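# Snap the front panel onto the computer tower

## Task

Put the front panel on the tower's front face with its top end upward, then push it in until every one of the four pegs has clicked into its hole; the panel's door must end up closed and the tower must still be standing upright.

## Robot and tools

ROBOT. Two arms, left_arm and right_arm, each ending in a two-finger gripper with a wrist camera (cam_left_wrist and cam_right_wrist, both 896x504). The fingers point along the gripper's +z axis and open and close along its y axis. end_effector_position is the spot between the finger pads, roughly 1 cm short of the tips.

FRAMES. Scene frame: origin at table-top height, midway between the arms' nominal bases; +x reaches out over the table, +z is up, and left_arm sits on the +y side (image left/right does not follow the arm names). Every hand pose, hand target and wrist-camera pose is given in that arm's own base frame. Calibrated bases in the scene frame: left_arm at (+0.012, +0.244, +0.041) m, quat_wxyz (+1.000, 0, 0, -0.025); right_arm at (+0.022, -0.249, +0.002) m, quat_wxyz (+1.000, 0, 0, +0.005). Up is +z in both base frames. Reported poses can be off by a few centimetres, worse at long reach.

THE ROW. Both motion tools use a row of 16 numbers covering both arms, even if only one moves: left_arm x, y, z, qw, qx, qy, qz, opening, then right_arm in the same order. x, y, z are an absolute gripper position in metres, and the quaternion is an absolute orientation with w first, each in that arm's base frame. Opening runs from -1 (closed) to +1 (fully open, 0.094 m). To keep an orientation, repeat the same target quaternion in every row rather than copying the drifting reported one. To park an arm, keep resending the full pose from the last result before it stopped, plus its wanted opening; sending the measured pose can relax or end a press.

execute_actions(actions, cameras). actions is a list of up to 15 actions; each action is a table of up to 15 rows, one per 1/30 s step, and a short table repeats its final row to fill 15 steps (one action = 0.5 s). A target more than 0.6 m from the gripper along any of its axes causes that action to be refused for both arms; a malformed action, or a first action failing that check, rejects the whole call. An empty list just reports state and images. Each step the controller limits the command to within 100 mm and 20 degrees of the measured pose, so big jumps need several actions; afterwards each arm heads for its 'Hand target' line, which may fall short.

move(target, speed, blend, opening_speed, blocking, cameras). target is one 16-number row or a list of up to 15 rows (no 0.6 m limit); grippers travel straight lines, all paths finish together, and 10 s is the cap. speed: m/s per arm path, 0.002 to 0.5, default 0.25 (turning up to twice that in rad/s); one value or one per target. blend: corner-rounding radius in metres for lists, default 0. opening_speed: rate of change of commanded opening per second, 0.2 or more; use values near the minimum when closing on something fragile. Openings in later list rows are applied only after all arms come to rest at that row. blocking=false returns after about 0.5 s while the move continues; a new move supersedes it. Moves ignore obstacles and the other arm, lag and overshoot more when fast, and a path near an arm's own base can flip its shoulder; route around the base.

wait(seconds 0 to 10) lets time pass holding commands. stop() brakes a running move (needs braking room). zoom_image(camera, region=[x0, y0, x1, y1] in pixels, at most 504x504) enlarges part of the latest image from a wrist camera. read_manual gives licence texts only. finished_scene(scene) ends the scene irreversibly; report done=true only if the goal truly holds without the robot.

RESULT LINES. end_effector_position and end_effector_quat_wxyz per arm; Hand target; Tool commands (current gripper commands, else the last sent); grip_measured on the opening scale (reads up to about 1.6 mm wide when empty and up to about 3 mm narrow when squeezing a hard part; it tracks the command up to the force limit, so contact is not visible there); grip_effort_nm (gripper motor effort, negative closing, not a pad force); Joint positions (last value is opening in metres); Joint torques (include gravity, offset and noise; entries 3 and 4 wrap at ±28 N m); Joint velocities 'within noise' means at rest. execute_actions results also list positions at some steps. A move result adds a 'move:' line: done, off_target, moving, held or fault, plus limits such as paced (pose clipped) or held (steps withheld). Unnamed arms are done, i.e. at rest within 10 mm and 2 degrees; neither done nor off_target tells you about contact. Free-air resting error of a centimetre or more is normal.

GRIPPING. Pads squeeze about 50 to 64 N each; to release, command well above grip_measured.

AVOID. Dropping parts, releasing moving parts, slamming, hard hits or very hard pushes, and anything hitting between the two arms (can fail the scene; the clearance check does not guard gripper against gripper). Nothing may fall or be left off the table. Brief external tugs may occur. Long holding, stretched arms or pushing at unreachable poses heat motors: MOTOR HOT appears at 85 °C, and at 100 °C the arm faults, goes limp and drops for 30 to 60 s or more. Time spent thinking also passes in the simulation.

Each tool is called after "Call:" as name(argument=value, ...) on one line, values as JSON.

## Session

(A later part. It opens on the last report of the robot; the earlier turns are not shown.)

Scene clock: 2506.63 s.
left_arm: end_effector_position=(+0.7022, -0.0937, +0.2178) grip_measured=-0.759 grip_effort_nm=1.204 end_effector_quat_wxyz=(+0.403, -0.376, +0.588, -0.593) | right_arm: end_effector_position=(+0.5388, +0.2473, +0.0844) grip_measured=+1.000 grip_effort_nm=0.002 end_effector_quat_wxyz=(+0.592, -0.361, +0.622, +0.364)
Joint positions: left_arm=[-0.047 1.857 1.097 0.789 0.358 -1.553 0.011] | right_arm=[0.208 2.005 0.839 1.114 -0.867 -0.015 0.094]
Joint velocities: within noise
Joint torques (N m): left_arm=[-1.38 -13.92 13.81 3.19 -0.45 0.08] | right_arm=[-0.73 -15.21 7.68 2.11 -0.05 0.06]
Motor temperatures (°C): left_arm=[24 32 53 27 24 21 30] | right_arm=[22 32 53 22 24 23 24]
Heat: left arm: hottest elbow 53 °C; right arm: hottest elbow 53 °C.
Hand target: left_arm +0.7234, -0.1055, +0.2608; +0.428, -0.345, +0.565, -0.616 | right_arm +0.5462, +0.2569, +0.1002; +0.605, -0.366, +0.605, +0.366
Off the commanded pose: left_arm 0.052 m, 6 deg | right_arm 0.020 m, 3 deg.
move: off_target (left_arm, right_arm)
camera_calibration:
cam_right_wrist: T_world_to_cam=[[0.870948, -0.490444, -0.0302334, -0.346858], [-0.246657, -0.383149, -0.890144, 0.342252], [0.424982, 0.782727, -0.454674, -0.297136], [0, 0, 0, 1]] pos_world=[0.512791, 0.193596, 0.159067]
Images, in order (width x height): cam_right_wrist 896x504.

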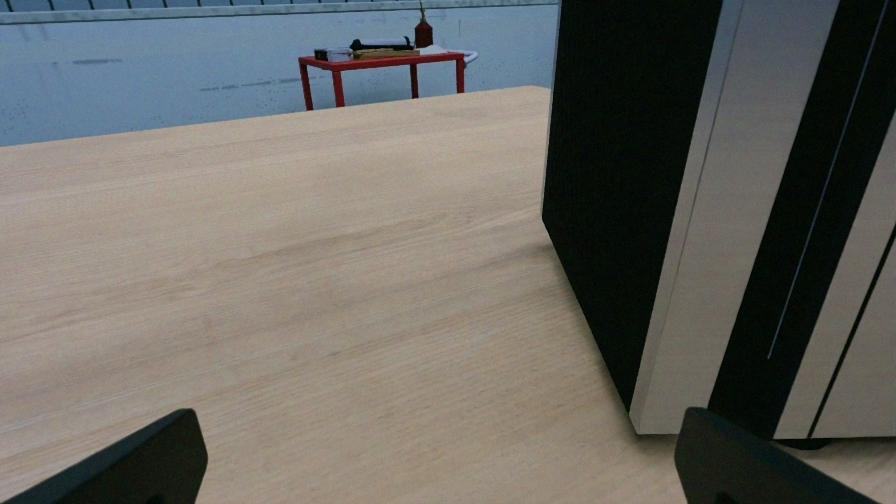

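Call:
zoom_image(camera="cam_right_wrist", region=[620, 300, 860, 460])

Call:
zoom_image(camera="cam_right_wrist", region=[680, 0, 896, 160])

Scaled by 2.100 from the camera's 896x504 image, which has a finer 1280x720 frame.

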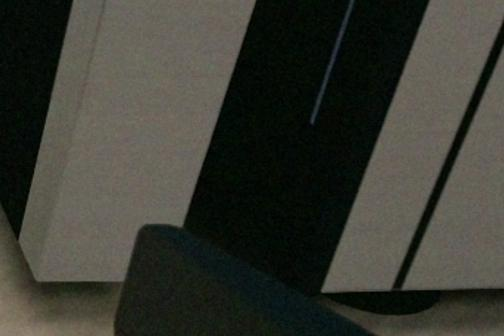

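Scaled by 2.333 from the camera's 896x504 image, which has a finer 1280x720 frame.

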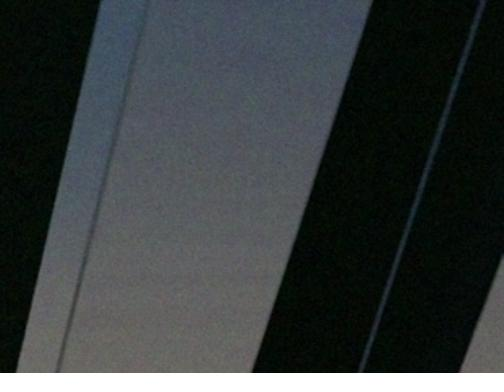

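Call:
execute_actions(actions=[], cameras=["cam_right_wrist"])

Call:
zoom_image(camera="cam_right_wrist", region=[600, 220, 896, 504])

Scene clock: 2565.03 s.
left_arm: end_effector_position=(+0.7022, -0.0937, +0.2178) grip_measured=-0.759 grip_effort_nm=1.209 end_effector_quat_wxyz=(+0.403, -0.376, +0.588, -0.593) | right_arm: end_effector_position=(+0.5388, +0.2473, +0.0845) grip_measured=+1.000 grip_effort_nm=-0.002 end_effector_quat_wxyz=(+0.592, -0.360, +0.622, +0.364)
Joint positions: left_arm=[-0.047 1.857 1.097 0.789 0.358 -1.553 0.011] | right_arm=[0.208 2.005 0.839 1.114 -0.867 -0.014 0.094]
Joint velocities: within noise
Joint torques (N m): left_arm=[-1.26 -14.04 13.91 3.19 -0.45 0.06] | right_arm=[-0.97 -14.97 7.75 2.07 -0.05 0.11]
Motor temperatures (°C): left_arm=[24 32 54 27 25 21 30] | right_arm=[22 35 49 22 24 23 24]
Heat: left arm: hottest elbow 54 °C; right arm: hottest elbow 49 °C.
Hand target: left_arm +0.7234, -0.1055, +0.2608; +0.428, -0.345, +0.565, -0.616 | right_arm +0.5462, +0.2569, +0.1002; +0.605, -0.366, +0.605, +0.366
Tool commands: left_gripper/opening=-0.735 right_gripper/opening=+1.0
Off the commanded pose: left_arm 0.052 m, 6 deg | right_arm 0.020 m, 3 deg.
camera_calibration:
cam_right_wrist: T_world_to_cam=[[0.870927, -0.490453, -0.030709, -0.346804], [-0.246932, -0.38275, -0.89024, 0.342374], [0.424867, 0.782917, -0.454456, -0.297109], [0, 0, 0, 1]] pos_world=[0.512816, 0.193564, 0.159122]
Images, in order (width x height): cam_right_wrist 896x504.

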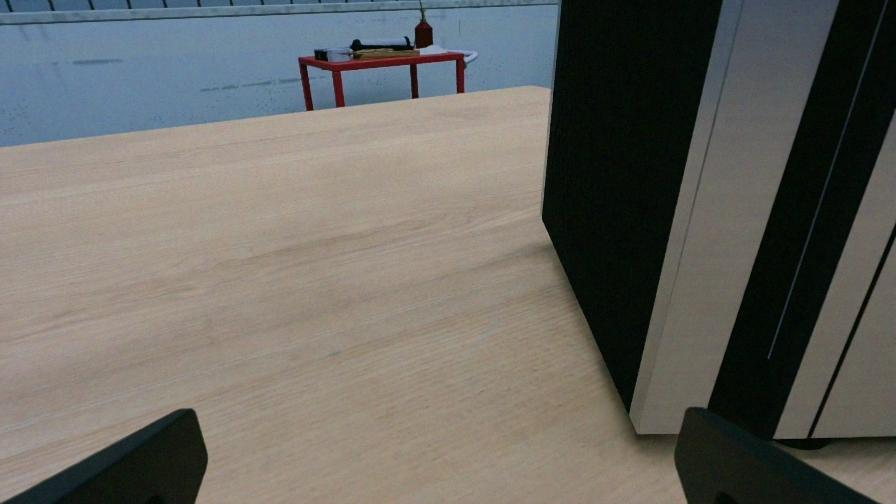

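Scaled by 1.703 from the camera's 896x504 image, which has a finer 1280x720 frame.

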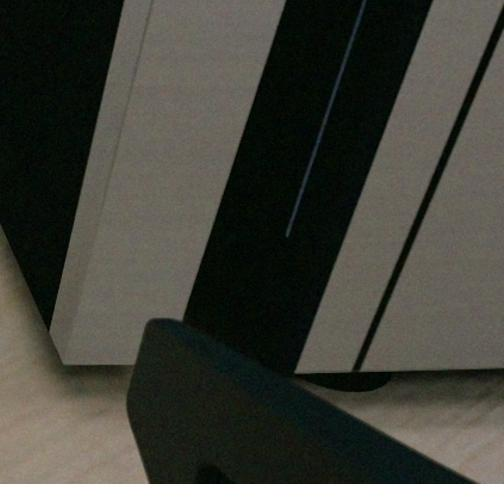

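Call:
zoom_image(camera="cam_right_wrist", region=[610, 390, 730, 460])

Call:
zoom_image(camera="cam_right_wrist", region=[740, 390, 860, 460])

Scaled by 4.200 from the camera's 896x504 image, which has a finer 1280x720 frame.

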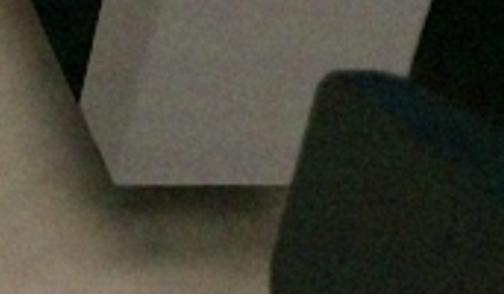

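Scaled by 4.200 from the camera's 896x504 image, which has a finer 1280x720 frame.

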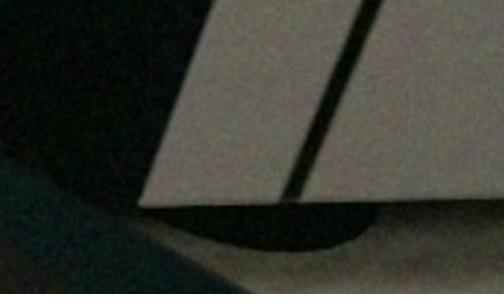

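Call:
move(target=[0.7242, -0.1067, 0.2606, 0.42093, -0.35111, 0.5608, -0.62053, -0.735, 0.5470, 0.2570, 0.1000, 0.60484, -0.36630, 0.60484, 0.36630, 1.0], speed=0.02, cameras=["cam_right_wrist"])

Call:
zoom_image(camera="cam_right_wrist", region=[610, 390, 730, 460])

Scene clock: 2745.83 s.
left_arm: end_effector_position=(+0.7022, -0.0937, +0.2178) grip_measured=-0.759 grip_effort_nm=1.209 end_effector_quat_wxyz=(+0.401, -0.377, +0.587, -0.594) | right_arm: end_effector_position=(+0.5388, +0.2473, +0.0845) grip_measured=+1.000 grip_effort_nm=-0.002 end_effector_quat_wxyz=(+0.592, -0.360, +0.622, +0.364)
Joint positions: left_arm=[-0.047 1.857 1.097 0.789 0.358 -1.558 0.011] | right_arm=[0.208 2.005 0.839 1.114 -0.867 -0.014 0.094]
Joint velocities: within noise
Joint torques (N m): left_arm=[-1.55 -14.21 12.77 3.41 -0.43 -0.11] | right_arm=[-0.5 -14.8 7.69 1.96 -0.04 0.06]
Motor temperatures (°C): left_arm=[24 31 56 27 25 21 30] | right_arm=[22 36 45 22 24 23 24]
Heat: left arm: hottest elbow 56 °C; right arm: hottest elbow 45 °C.
Hand target: left_arm +0.7190, -0.1060, +0.2607; +0.420, -0.351, +0.561, -0.621 | right_arm +0.5462, +0.2569, +0.1002; +0.605, -0.366, +0.605, +0.366
Off the commanded pose: left_arm 0.050 m, 6 deg | right_arm 0.020 m, 3 deg.
move: off_target (left_arm, right_arm)
camera_calibration:
cam_right_wrist: T_world_to_cam=[[0.870927, -0.490453, -0.030709, -0.346804], [-0.246932, -0.38275, -0.89024, 0.342374], [0.424867, 0.782917, -0.454456, -0.297109], [0, 0, 0, 1]] pos_world=[0.512816, 0.193564, 0.159122]
Images, in order (width x height): cam_right_wrist 896x504.

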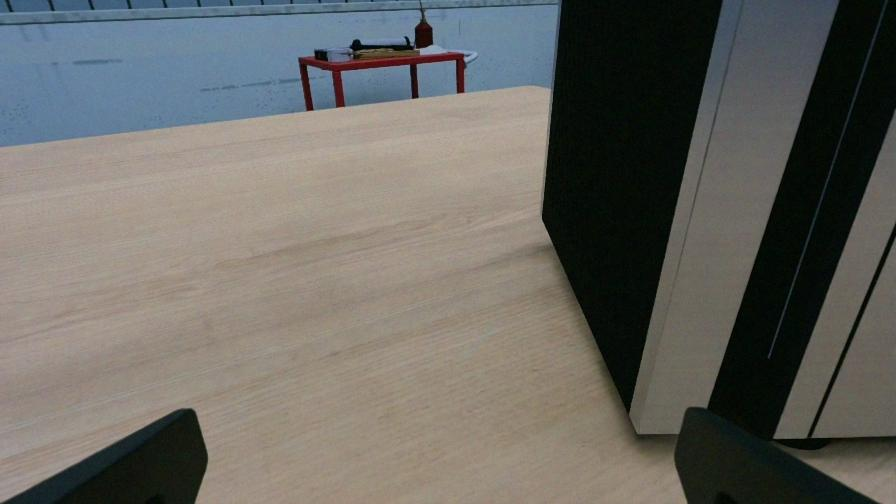

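Scaled by 4.200 from the camera's 896x504 image, which has a finer 1280x720 frame.

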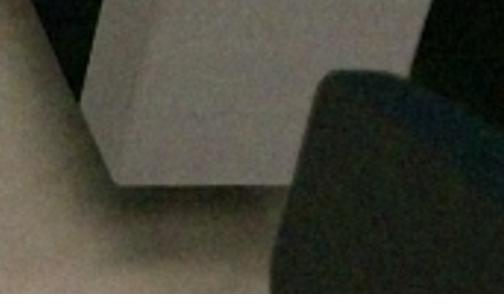

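Call:
move(target=[0.7219, -0.1122, 0.2606, 0.40399, -0.36614, 0.55109, -0.63169, -0.735, 0.5470, 0.2570, 0.1000, 0.60484, -0.36630, 0.60484, 0.36630, 1.0], speed=0.02, cameras=[])

Call:
execute_actions(actions=[], cameras=["cam_right_wrist"])

Call:
zoom_image(camera="cam_right_wrist", region=[610, 390, 730, 460])

Scene clock: 2768.17 s.
left_arm: end_effector_position=(+0.7029, -0.0989, +0.2181) grip_measured=-0.759 grip_effort_nm=1.209 end_effector_quat_wxyz=(+0.398, -0.383, +0.581, -0.597) | right_arm: end_effector_position=(+0.5388, +0.2473, +0.0845) grip_measured=+1.000 grip_effort_nm=-0.002 end_effector_quat_wxyz=(+0.592, -0.360, +0.622, +0.364)
Joint positions: left_arm=[-0.058 1.86 1.099 0.793 0.342 -1.576 0.011] | right_arm=[0.208 2.005 0.839 1.114 -0.867 -0.014 0.094]
Joint velocities: within noise
Joint torques (N m): left_arm=[-1.49 -14.97 12.34 3.28 -0.09 -0.42] | right_arm=[-0.15 -15.27 7.71 2.22 -0.09 0.08]
Motor temperatures (°C): left_arm=[24 31 55 27 25 21 30] | right_arm=[22 36 45 22 24 23 24]
Heat: left arm: hottest elbow 55 °C; right arm: hottest elbow 45 °C.
Hand target: left_arm +0.7174, -0.1117, +0.2607; +0.403, -0.366, +0.552, -0.632 | right_arm +0.5462, +0.2569, +0.1002; +0.605, -0.366, +0.605, +0.366
Off the commanded pose: left_arm 0.048 m, 6 deg | right_arm 0.020 m, 3 deg.
move: off_target (left_arm, right_arm)
No camera images: "cameras" was empty.

Scene clock: 2768.17 s.
left_arm: end_effector_position=(+0.7029, -0.0989, +0.2181) grip_measured=-0.759 grip_effort_nm=1.209 end_effector_quat_wxyz=(+0.398, -0.383, +0.581, -0.597) | right_arm: end_effector_position=(+0.5388, +0.2473, +0.0845) grip_measured=+1.000 grip_effort_nm=-0.002 end_effector_quat_wxyz=(+0.592, -0.360, +0.622, +0.364)
Joint positions: left_arm=[-0.058 1.86 1.099 0.793 0.342 -1.576 0.011] | right_arm=[0.208 2.005 0.839 1.114 -0.867 -0.014 0.094]
Joint velocities: within noise
Joint torques (N m): left_arm=[-1.49 -14.97 12.34 3.28 -0.09 -0.42] | right_arm=[-0.15 -15.27 7.71 2.22 -0.09 0.08]
Motor temperatures (°C): left_arm=[24 31 55 27 25 21 30] | right_arm=[22 36 45 22 24 23 24]
Heat: left arm: hottest elbow 55 °C; right arm: hottest elbow 45 °C.
Hand target: left_arm +0.7174, -0.1117, +0.2607; +0.403, -0.366, +0.552, -0.632 | right_arm +0.5462, +0.2569, +0.1002; +0.605, -0.366, +0.605, +0.366
Tool commands: left_gripper/opening=-0.735 right_gripper/opening=+1.0
Off the commanded pose: left_arm 0.048 m, 6 deg | right_arm 0.020 m, 3 deg.
camera_calibration:
cam_right_wrist: T_world_to_cam=[[0.870927, -0.490453, -0.030709, -0.346804], [-0.246932, -0.38275, -0.89024, 0.342374], [0.424867, 0.782917, -0.454456, -0.297109], [0, 0, 0, 1]] pos_world=[0.512816, 0.193564, 0.159122]
Images, in order (width x height): cam_right_wrist 896x504.

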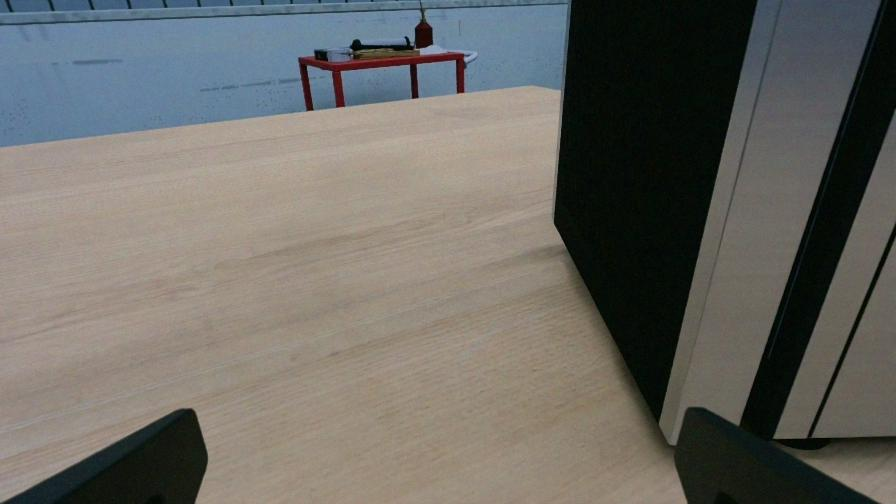

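Scaled by 4.200 from the camera's 896x504 image, which has a finer 1280x720 frame.

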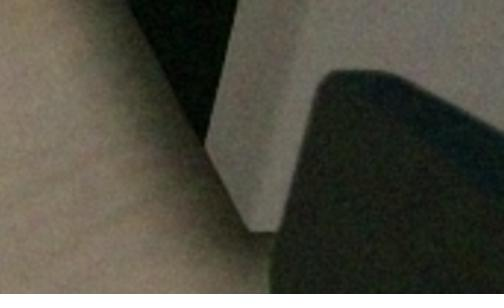

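Call:
move(target=[0.7293, -0.1150, 0.2606, 0.40949, -0.36133, 0.55427, -0.62814, -0.735, 0.5470, 0.2570, 0.1000, 0.60484, -0.36630, 0.60484, 0.36630, 1.0], speed=0.02, cameras=["cam_right_wrist"])

Call:
zoom_image(camera="cam_right_wrist", region=[640, 220, 896, 460])

Scene clock: 2791.90 s.
left_arm: end_effector_position=(+0.7055, -0.0986, +0.2177) grip_measured=-0.758 grip_effort_nm=1.204 end_effector_quat_wxyz=(+0.399, -0.384, +0.580, -0.597) | right_arm: end_effector_position=(+0.5388, +0.2473, +0.0845) grip_measured=+1.000 grip_effort_nm=0.002 end_effector_quat_wxyz=(+0.592, -0.360, +0.622, +0.364)
Joint positions: left_arm=[-0.058 1.866 1.106 0.793 0.339 -1.577 0.011] | right_arm=[0.208 2.005 0.839 1.114 -0.867 -0.014 0.094]
Joint velocities: within noise
Joint torques (N m): left_arm=[-1.44 -14.39 13.35 3.04 -0.18 -0.23] | right_arm=[-0.73 -14.86 7.75 1.89 -0.06 0.08]
Motor temperatures (°C): left_arm=[24 32 54 27 25 22 30] | right_arm=[22 36 45 22 24 23 24]
Heat: left arm: hottest elbow 54 °C; right arm: hottest elbow 45 °C.
Hand target: left_arm +0.7235, -0.1143, +0.2609; +0.409, -0.361, +0.555, -0.628 | right_arm +0.5462, +0.2569, +0.1002; +0.605, -0.366, +0.605, +0.366
Off the commanded pose: left_arm 0.052 m, 5 deg | right_arm 0.020 m, 3 deg.
move: off_target (left_arm, right_arm)
camera_calibration:
cam_right_wrist: T_world_to_cam=[[0.870927, -0.490453, -0.030709, -0.346804], [-0.246932, -0.38275, -0.89024, 0.342374], [0.424867, 0.782917, -0.454456, -0.297109], [0, 0, 0, 1]] pos_world=[0.512816, 0.193564, 0.159122]
Images, in order (width x height): cam_right_wrist 896x504.

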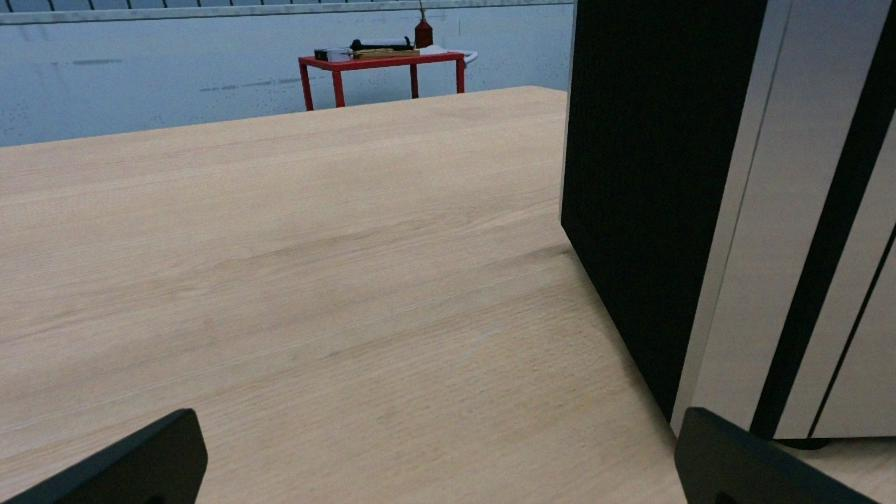

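Scaled by 1.969 from the camera's 896x504 image, which has a finer 1280x720 frame.

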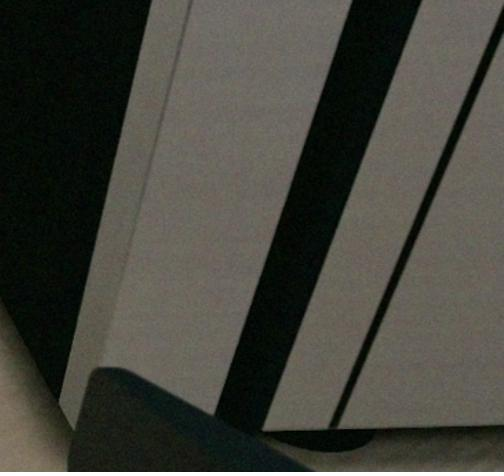

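Call:
move(target=[0.7367, -0.1181, 0.2606, 0.40949, -0.36133, 0.55427, -0.62814, -0.735, 0.5470, 0.2570, 0.1000, 0.60484, -0.36630, 0.60484, 0.36630, 1.0], speed=0.02, cameras=["cam_right_wrist"])

Call:
zoom_image(camera="cam_right_wrist", region=[640, 220, 896, 460])

Scene clock: 2814.67 s.
left_arm: end_effector_position=(+0.7109, -0.1007, +0.2175) grip_measured=-0.758 grip_effort_nm=1.179 end_effector_quat_wxyz=(+0.400, -0.384, +0.579, -0.598) | right_arm: end_effector_position=(+0.5388, +0.2473, +0.0845) grip_measured=+1.000 grip_effort_nm=-0.007 end_effector_quat_wxyz=(+0.592, -0.360, +0.622, +0.364)
Joint positions: left_arm=[-0.061 1.879 1.123 0.793 0.335 -1.579 0.011] | right_arm=[0.208 2.005 0.839 1.114 -0.867 -0.014 0.094]
Joint velocities: within noise
Joint torques (N m): left_arm=[-1.73 -14.62 13.91 2.7 -0.19 -0.22] | right_arm=[-0.67 -15.44 7.71 2.04 -0.06 0.12]
Motor temperatures (°C): left_arm=[24 32 57 27 24 22 30] | right_arm=[22 36 45 22 24 23 24]
Heat: left arm: hottest elbow 57 °C; right arm: hottest elbow 45 °C.
Hand target: left_arm +0.7303, -0.1173, +0.2609; +0.409, -0.361, +0.555, -0.628 | right_arm +0.5462, +0.2569, +0.1002; +0.605, -0.366, +0.605, +0.366
Off the commanded pose: left_arm 0.053 m, 5 deg | right_arm 0.020 m, 3 deg.
move: off_target (left_arm, right_arm)
camera_calibration:
cam_right_wrist: T_world_to_cam=[[0.870927, -0.490453, -0.030709, -0.346804], [-0.246932, -0.38275, -0.89024, 0.342374], [0.424867, 0.782917, -0.454456, -0.297109], [0, 0, 0, 1]] pos_world=[0.512816, 0.193564, 0.159122]
Images, in order (width x height): cam_right_wrist 896x504.

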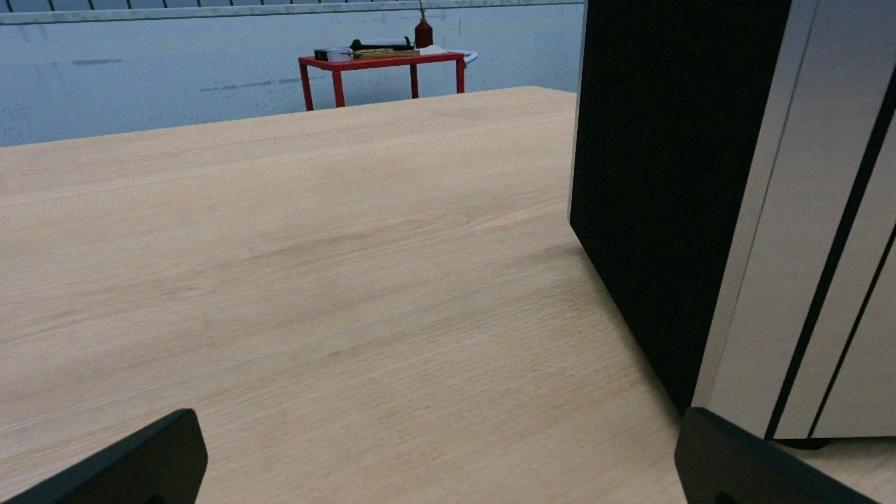

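Scaled by 1.969 from the camera's 896x504 image, which has a finer 1280x720 frame.

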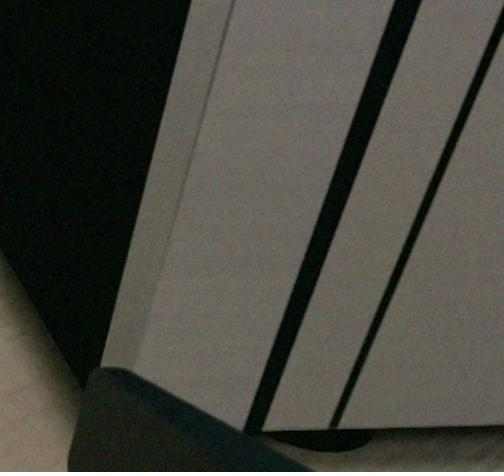

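Call:
move(target=[[0.7441, -0.1212, 0.2606, 0.40949, -0.36133, 0.55427, -0.62814, -0.735, 0.5200, 0.2150, 0.3500, 0.58257, -0.32375, 0.69427, 0.27166, 1.0], [0.7441, -0.1212, 0.2606, 0.40949, -0.36133, 0.55427, -0.62814, -0.735, 0.5810, 0.1260, 0.5000, 0.60926, -0.35889, 0.60926, 0.35889, 1.0]], speed=0.15, blend=0.03, cameras=["cam_right_wrist"])

Call:
zoom_image(camera="cam_right_wrist", region=[350, 100, 600, 500])

Scene clock: 2837.23 s.
left_arm: end_effector_position=(+0.7112, -0.1006, +0.2178) grip_measured=-0.758 grip_effort_nm=1.184 end_effector_quat_wxyz=(+0.400, -0.384, +0.579, -0.598) | right_arm: end_effector_position=(+0.5741, +0.1303, +0.4698) grip_measured=+1.000 grip_effort_nm=0.002 end_effector_quat_wxyz=(+0.593, -0.353, +0.623, +0.367)
Joint positions: left_arm=[-0.061 1.879 1.124 0.793 0.334 -1.579 0.011] | right_arm=[-0.041 1.435 1.341 0.034 -1.11 -0.015 0.094]
Joint velocities: within noise
Joint torques (N m): left_arm=[-1.79 -13.63 15.17 2.29 -0.36 -0.21] | right_arm=[-2.2 -12.22 15.92 1.25 -0.08 0.09]
Motor temperatures (°C): left_arm=[24 33 59 27 24 22 30] | right_arm=[22 36 45 22 24 23 24]
Heat: left arm: hottest elbow 59 °C; right arm: hottest elbow 45 °C.
Hand target: left_arm +0.7359, -0.1202, +0.2613; +0.409, -0.361, +0.554, -0.629 | right_arm +0.5790, +0.1258, +0.4992; +0.609, -0.359, +0.609, +0.359
Off the commanded pose: left_arm 0.058 m, 5 deg | right_arm 0.031 m, 3 deg.
move: off_target (left_arm, right_arm)
camera_calibration:
cam_right_wrist: T_world_to_cam=[[0.867621, -0.495264, -0.0441325, -0.414224], [-0.256739, -0.37021, -0.892765, 0.654471], [0.425816, 0.785912, -0.448355, -0.0492512], [0, 0, 0, 1]] pos_world=[0.54839, 0.0758487, 0.543926]
Images, in order (width x height): cam_right_wrist 896x504.

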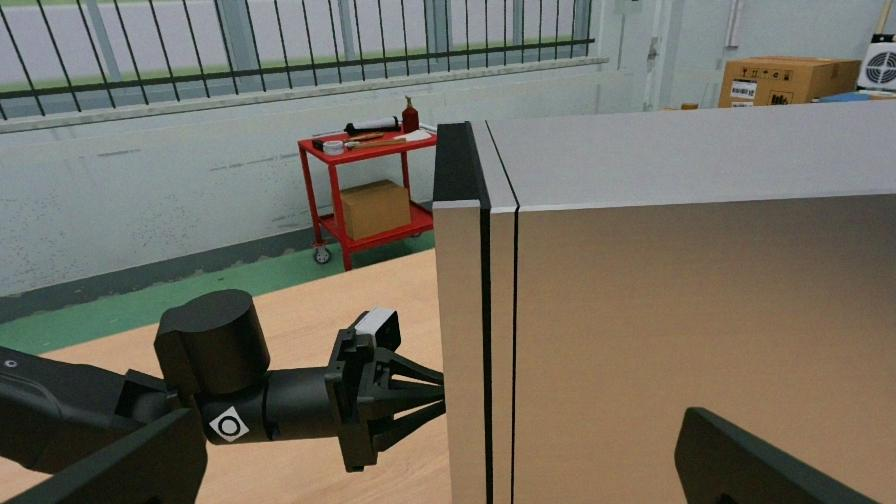

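Scaled by 1.260 from the camera's 896x504 image, which has a finer 1280x720 frame.

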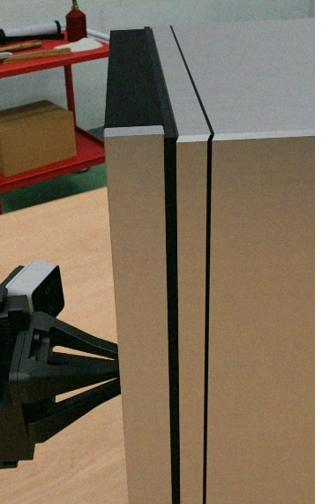

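Call:
zoom_image(camera="cam_right_wrist", region=[425, 110, 545, 230])

Call:
zoom_image(camera="cam_right_wrist", region=[430, 420, 530, 504])

Scaled by 4.200 from the camera's 896x504 image, which has a finer 1280x720 frame.

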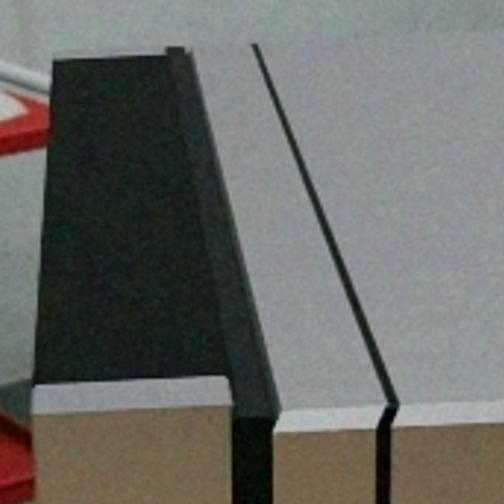

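Scaled by 5.040 from the camera's 896x504 image, which has a finer 1280x720 frame.

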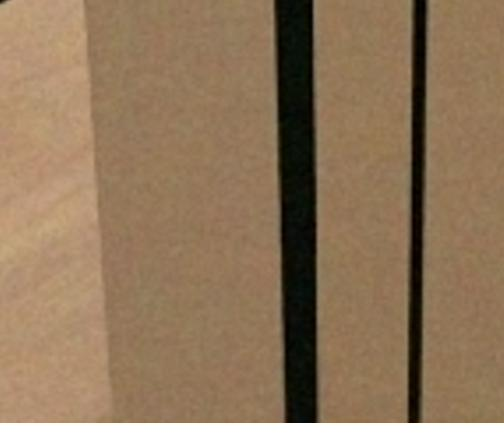

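Call:
move(target=[0.7556, -0.1274, 0.2387, 0.39824, -0.37329, 0.56719, -0.61675, -0.735, 0.5810, 0.1260, 0.5000, 0.60926, -0.35889, 0.60926, 0.35889, 1.0], speed=0.02, cameras=["cam_right_wrist"])

Call:
zoom_image(camera="cam_right_wrist", region=[425, 110, 545, 230])

Call:
zoom_image(camera="cam_right_wrist", region=[430, 420, 530, 504])

Scene clock: 2891.00 s.
left_arm: end_effector_position=(+0.7117, -0.1010, +0.2171) grip_measured=-0.758 grip_effort_nm=1.184 end_effector_quat_wxyz=(+0.399, -0.384, +0.580, -0.598) | right_arm: end_effector_position=(+0.5740, +0.1304, +0.4698) grip_measured=+1.000 grip_effort_nm=0.002 end_effector_quat_wxyz=(+0.593, -0.353, +0.623, +0.368)
Joint positions: left_arm=[-0.062 1.88 1.126 0.789 0.335 -1.579 0.011] | right_arm=[-0.041 1.435 1.341 0.034 -1.11 -0.015 0.094]
Joint velocities: within noise
Joint torques (N m): left_arm=[-2.73 -10.99 16.81 1.22 -0.74 -0.16] | right_arm=[-1.55 -12.57 15.79 1.29 -0.09 0.11]
Motor temperatures (°C): left_arm=[24 33 62 27 25 22 30] | right_arm=[22 34 59 22 24 23 24]
Heat: left arm: hottest elbow 62 °C; right arm: hottest elbow 59 °C.
Hand target: left_arm +0.7456, -0.1267, +0.2392; +0.398, -0.373, +0.567, -0.617 | right_arm +0.5790, +0.1259, +0.4992; +0.609, -0.359, +0.609, +0.359
Off the commanded pose: left_arm 0.056 m, 3 deg | right_arm 0.031 m, 3 deg.
move: off_target (left_arm, right_arm)
camera_calibration:
cam_right_wrist: T_world_to_cam=[[0.867769, -0.494934, -0.0449049, -0.413924], [-0.257202, -0.369955, -0.892737, 0.654691], [0.425233, 0.78624, -0.448334, -0.0489681], [0, 0, 0, 1]] pos_world=[0.548401, 0.0758421, 0.543926]
Images, in order (width x height): cam_right_wrist 896x504.

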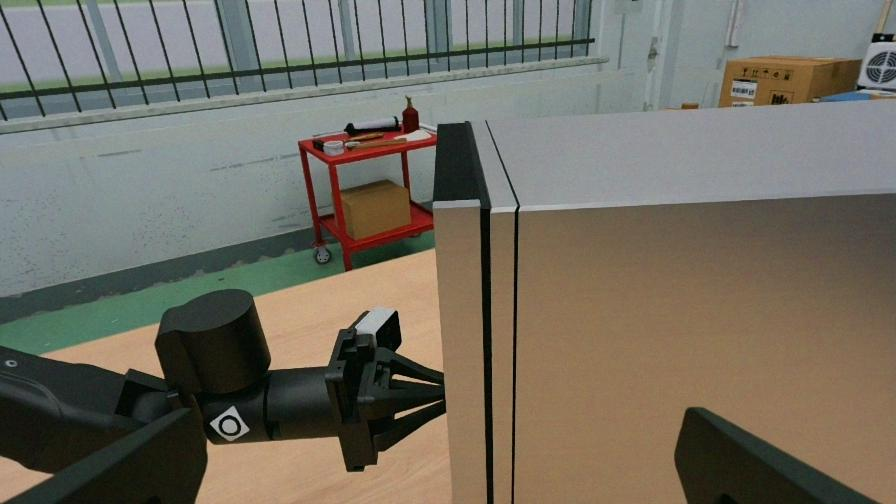

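Scaled by 4.200 from the camera's 896x504 image, which has a finer 1280x720 frame.

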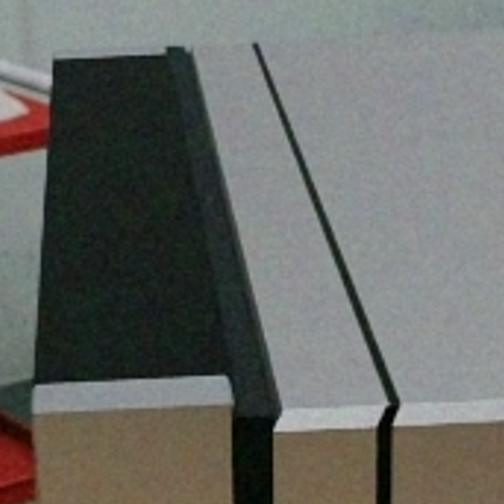

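Scaled by 5.040 from the camera's 896x504 image, which has a finer 1280x720 frame.

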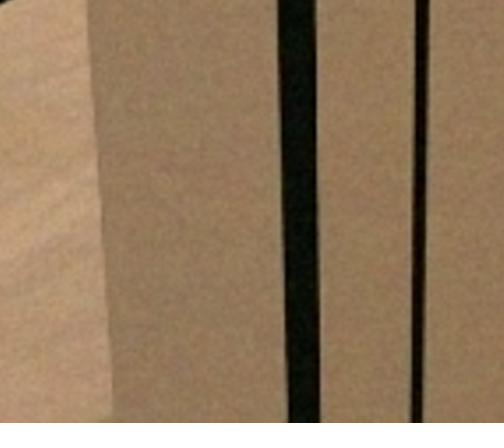

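Call:
zoom_image(camera="cam_right_wrist", region=[455, 115, 500, 215])

Scaled by 5.040 from the camera's 896x504 image, which has a finer 1280x720 frame.

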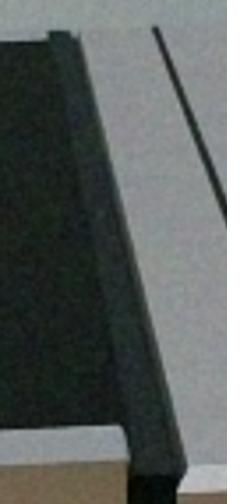

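Call:
zoom_image(camera="cam_right_wrist", region=[425, 215, 525, 245])

Call:
zoom_image(camera="cam_right_wrist", region=[425, 470, 525, 500])

Scaled by 5.040 from the camera's 896x504 image, which has a finer 1280x720 frame.

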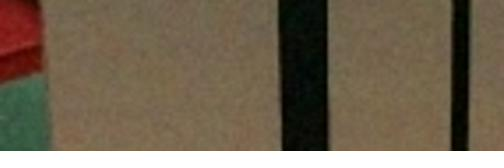

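Scaled by 5.040 from the camera's 896x504 image, which has a finer 1280x720 frame.

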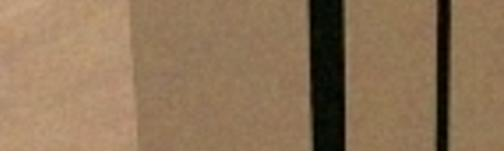

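Call:
move(target=[0.7243, -0.1108, 0.2437, 0.40045, -0.37085, 0.56348, -0.62018, -0.735, 0.5810, 0.1260, 0.5000, 0.60926, -0.35889, 0.60926, 0.35889, 1.0], speed=0.04, cameras=["cam_right_wrist"])

Call:
zoom_image(camera="cam_right_wrist", region=[425, 215, 525, 245])

Call:
zoom_image(camera="cam_right_wrist", region=[425, 470, 525, 500])

Scene clock: 3029.37 s.
left_arm: end_effector_position=(+0.7113, -0.1008, +0.2175) grip_measured=-0.758 grip_effort_nm=1.184 end_effector_quat_wxyz=(+0.397, -0.382, +0.581, -0.599) | right_arm: end_effector_position=(+0.5740, +0.1304, +0.4698) grip_measured=+1.000 grip_effort_nm=0.002 end_effector_quat_wxyz=(+0.593, -0.353, +0.623, +0.368)
Joint positions: left_arm=[-0.059 1.88 1.126 0.79 0.345 -1.579 0.011] | right_arm=[-0.041 1.435 1.341 0.034 -1.11 -0.015 0.094]
Joint velocities: within noise
Joint torques (N m): left_arm=[-1.2 -15.15 11.02 2.62 -0.17 -0.21] | right_arm=[-1.9 -12.1 15.95 1.31 -0.12 0.09]
Motor temperatures (°C): left_arm=[24 31 62 26 25 22 30] | right_arm=[22 34 67 22 24 23 24]
Heat: left arm: hottest elbow 62 °C; right arm: hottest elbow 67 °C.
Hand target: left_arm +0.7222, -0.1105, +0.2440; +0.400, -0.371, +0.564, -0.620 | right_arm +0.5790, +0.1259, +0.4992; +0.609, -0.359, +0.609, +0.359
Off the commanded pose: left_arm 0.031 m, 3 deg | right_arm 0.031 m, 3 deg.
move: off_target (left_arm, right_arm)
camera_calibration:
cam_right_wrist: T_world_to_cam=[[0.867769, -0.494934, -0.0449049, -0.413924], [-0.257202, -0.369955, -0.892737, 0.654691], [0.425233, 0.78624, -0.448334, -0.0489681], [0, 0, 0, 1]] pos_world=[0.548401, 0.0758421, 0.543926]
Images, in order (width x height): cam_right_wrist 896x504.

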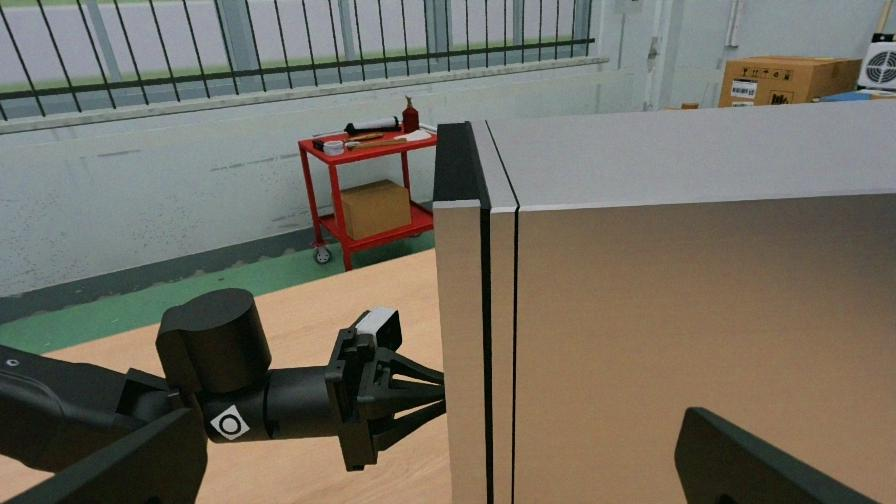

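Scaled by 5.040 from the camera's 896x504 image, which has a finer 1280x720 frame.

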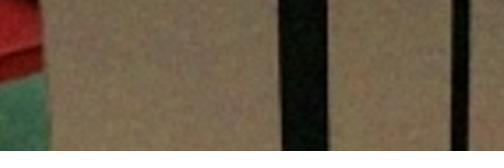

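Scaled by 5.040 from the camera's 896x504 image, which has a finer 1280x720 frame.

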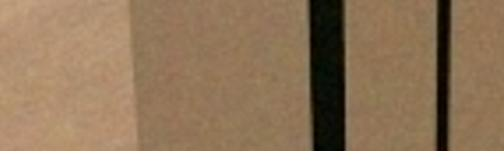

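Call:
move(target=[0.7243, -0.1108, 0.2437, 0.40045, -0.37085, 0.56348, -0.62018, -0.90, 0.5810, 0.1260, 0.5000, 0.60926, -0.35889, 0.60926, 0.35889, 1.0], speed=0.04, opening_speed=0.2, cameras=["cam_left_wrist"])

Scene clock: 3037.83 s.
left_arm: end_effector_position=(+0.7112, -0.1021, +0.2175) grip_measured=-0.898 grip_effort_nm=-0.100 end_effector_quat_wxyz=(+0.391, -0.387, +0.577, -0.603) | right_arm: end_effector_position=(+0.5740, +0.1304, +0.4698) grip_measured=+1.000 grip_effort_nm=0.007 end_effector_quat_wxyz=(+0.593, -0.353, +0.623, +0.368)
Joint positions: left_arm=[-0.061 1.88 1.126 0.79 0.343 -1.598 0.005] | right_arm=[-0.041 1.435 1.341 0.034 -1.11 -0.015 0.094]
Joint velocities: within noise
Joint torques (N m): left_arm=[-1.03 -15.21 10.97 2.67 -0.1 -0.02] | right_arm=[-1.96 -11.81 15.75 1.4 -0.13 0.1]
Motor temperatures (°C): left_arm=[24 31 61 26 25 22 30] | right_arm=[22 34 67 22 24 23 24]
Heat: left arm: hottest elbow 61 °C; right arm: hottest elbow 67 °C.
Hand target: left_arm +0.7223, -0.1105, +0.2440; +0.400, -0.371, +0.564, -0.620 | right_arm +0.5790, +0.1259, +0.4992; +0.609, -0.359, +0.609, +0.359
Off the commanded pose: left_arm 0.031 m, 3 deg | right_arm 0.031 m, 3 deg.
move: off_target (left_arm, right_arm)
camera_calibration:
cam_left_wrist: T_world_to_cam=[[-0.0274096, 0.0160614, 0.999495, -0.195132], [-0.745975, -0.665902, -0.00975649, 0.504283], [0.66541, -0.745866, 0.0302336, -0.468334], [0, 0, 0, 1]] pos_world=[0.682468, -0.0103774, 0.214113]
Images, in order (width x height): cam_left_wrist 896x504.

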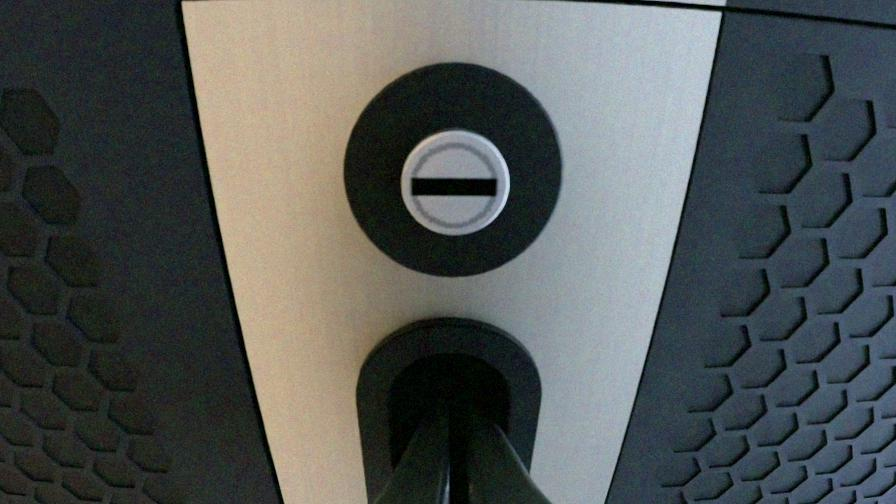

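Call:
move(target=[0.6966, -0.0992, 0.2400, 0.40045, -0.37085, 0.56348, -0.62018, -0.90, 0.5810, 0.1260, 0.5000, 0.60926, -0.35889, 0.60926, 0.35889, 1.0], speed=0.05, cameras=["cam_right_wrist"])

Scene clock: 3055.50 s.
left_arm: end_effector_position=(+0.6980, -0.1035, +0.2188) grip_measured=-0.899 grip_effort_nm=-0.100 end_effector_quat_wxyz=(+0.390, -0.380, +0.577, -0.609) | right_arm: end_effector_position=(+0.5740, +0.1304, +0.4698) grip_measured=+1.000 grip_effort_nm=0.002 end_effector_quat_wxyz=(+0.593, -0.353, +0.623, +0.368)
Joint positions: left_arm=[-0.061 1.86 1.086 0.823 0.357 -1.6 0.005] | right_arm=[-0.041 1.435 1.341 0.034 -1.11 -0.015 0.094]
Joint velocities: within noise
Joint torques (N m): left_arm=[0.56 -16.5 7.31 3.07 0.11 0] | right_arm=[-2.02 -12.34 15.77 1.32 -0.11 0.07]
Motor temperatures (°C): left_arm=[24 32 59 26 25 22 29] | right_arm=[22 34 68 22 24 23 24]
Heat: left arm: hottest elbow 59 °C; right arm: hottest elbow 68 °C.
Hand target: left_arm +0.6965, -0.0992, +0.2398; +0.400, -0.371, +0.564, -0.620 | right_arm +0.5790, +0.1259, +0.4992; +0.609, -0.359, +0.609, +0.359
Off the commanded pose: left_arm 0.022 m, 3 deg | right_arm 0.031 m, 3 deg.
move: off_target (left_arm, right_arm)
camera_calibration:
cam_right_wrist: T_world_to_cam=[[0.867769, -0.494934, -0.0449049, -0.413924], [-0.257202, -0.369955, -0.892737, 0.654691], [0.425233, 0.78624, -0.448334, -0.0489681], [0, 0, 0, 1]] pos_world=[0.548401, 0.0758421, 0.543926]
Images, in order (width x height): cam_right_wrist 896x504.

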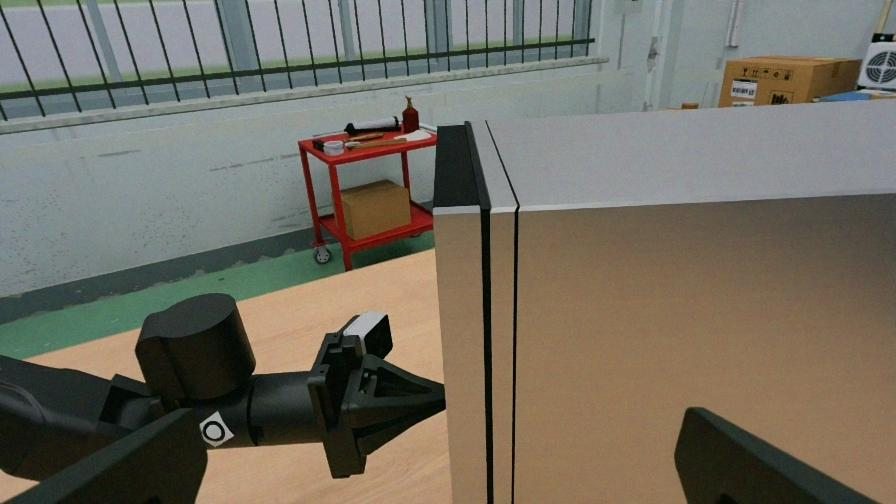

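Call:
zoom_image(camera="cam_right_wrist", region=[425, 110, 545, 230])

Call:
zoom_image(camera="cam_right_wrist", region=[425, 470, 525, 500])

Scaled by 4.200 from the camera's 896x504 image, which has a finer 1280x720 frame.

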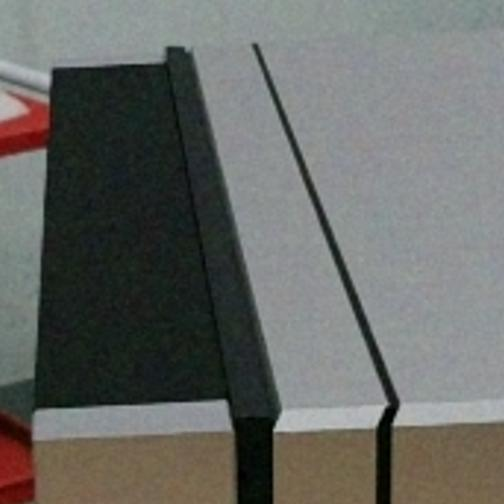

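Scaled by 5.040 from the camera's 896x504 image, which has a finer 1280x720 frame.

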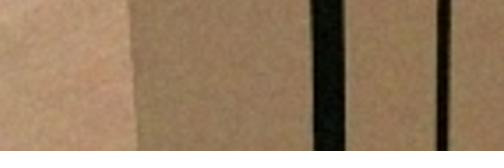

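Call:
move(target=[0.6505, -0.0799, 0.2380, 0.40045, -0.37085, 0.56348, -0.62018, -0.90, 0.5810, 0.1260, 0.5000, 0.60926, -0.35889, 0.60926, 0.35889, 1.0], speed=0.08, cameras=["cam_right_wrist", "cam_left_wrist"])

Call:
zoom_image(camera="cam_right_wrist", region=[425, 110, 545, 230])

Scene clock: 3084.73 s.
left_arm: end_effector_position=(+0.6524, -0.0833, +0.2281) grip_measured=-0.899 grip_effort_nm=-0.095 end_effector_quat_wxyz=(+0.396, -0.374, +0.572, -0.614) | right_arm: end_effector_position=(+0.5740, +0.1304, +0.4698) grip_measured=+1.000 grip_effort_nm=0.002 end_effector_quat_wxyz=(+0.593, -0.353, +0.623, +0.368)
Joint positions: left_arm=[-0.027 1.761 0.945 0.888 0.391 -1.605 0.005] | right_arm=[-0.041 1.435 1.341 0.034 -1.11 -0.015 0.094]
Joint velocities: within noise
Joint torques (N m): left_arm=[0.26 -14.04 6.75 2.84 0.07 -0.01] | right_arm=[-2.02 -12.28 15.73 1.37 -0.13 0.1]
Motor temperatures (°C): left_arm=[24 32 55 27 25 22 28] | right_arm=[22 34 68 22 24 23 24]
Heat: left arm: hottest elbow 55 °C; right arm: hottest elbow 68 °C.
Hand target: left_arm +0.6506, -0.0799, +0.2378; +0.400, -0.371, +0.564, -0.620 | right_arm +0.5790, +0.1259, +0.4992; +0.609, -0.359, +0.609, +0.359
Off the commanded pose: left_arm 0.011 m, 1 deg | right_arm 0.031 m, 3 deg.
move: off_target (left_arm, right_arm)
camera_calibration:
cam_left_wrist: T_world_to_cam=[[-0.0608441, 0.0216043, 0.997913, -0.184988], [-0.753773, -0.656368, -0.0317485, 0.483973], [0.654312, -0.754132, 0.0562208, -0.414908], [0, 0, 0, 1]] pos_world=[0.62503, 0.00876596, 0.223294]
cam_right_wrist: T_world_to_cam=[[0.867769, -0.494934, -0.0449049, -0.413924], [-0.257202, -0.369955, -0.892737, 0.654691], [0.425233, 0.78624, -0.448334, -0.0489681], [0, 0, 0, 1]] pos_world=[0.548401, 0.0758421, 0.543926]

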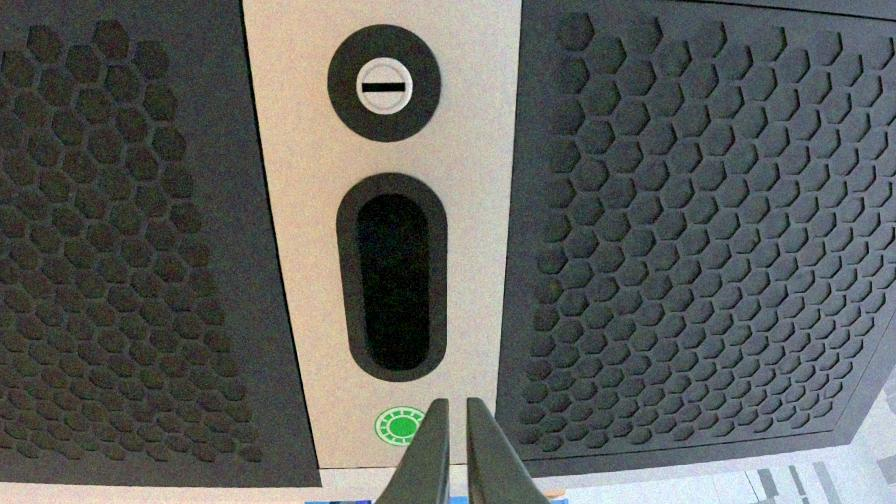

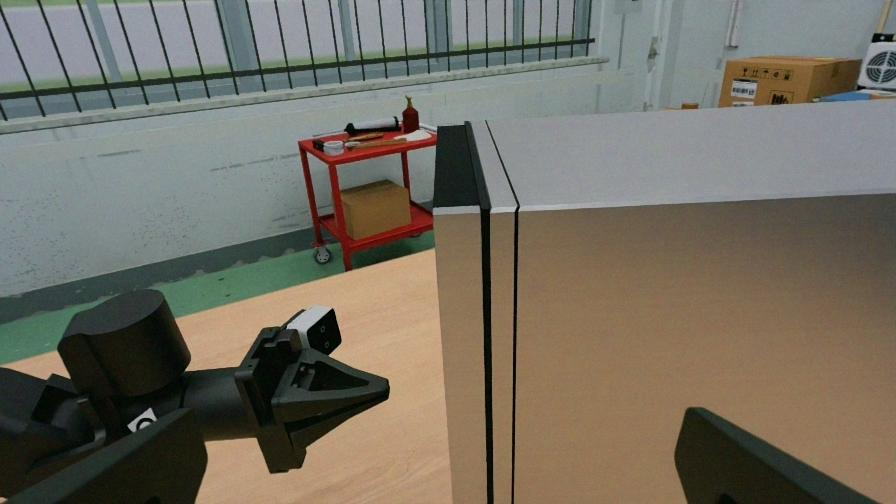

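Scaled by 4.200 from the camera's 896x504 image, which has a finer 1280x720 frame.

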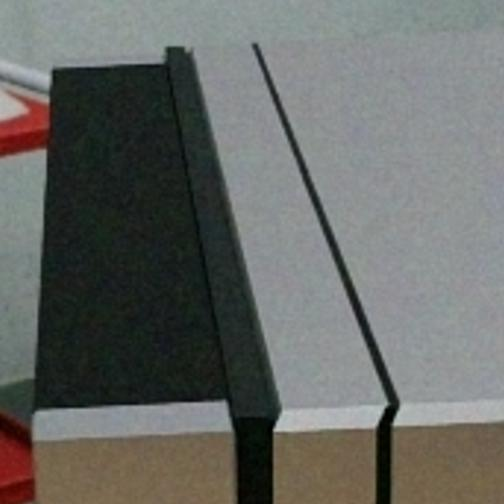

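Call:
zoom_image(camera="cam_right_wrist", region=[425, 215, 525, 245])

Call:
zoom_image(camera="cam_right_wrist", region=[425, 470, 525, 500])

Scaled by 5.040 from the camera's 896x504 image, which has a finer 1280x720 frame.

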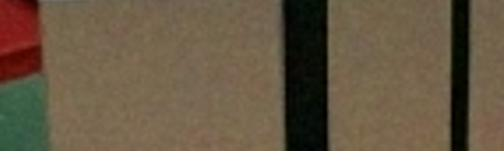

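Scaled by 5.040 from the camera's 896x504 image, which has a finer 1280x720 frame.

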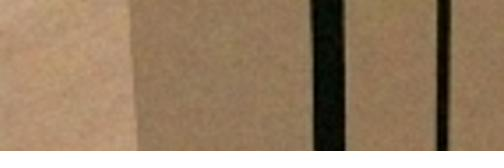

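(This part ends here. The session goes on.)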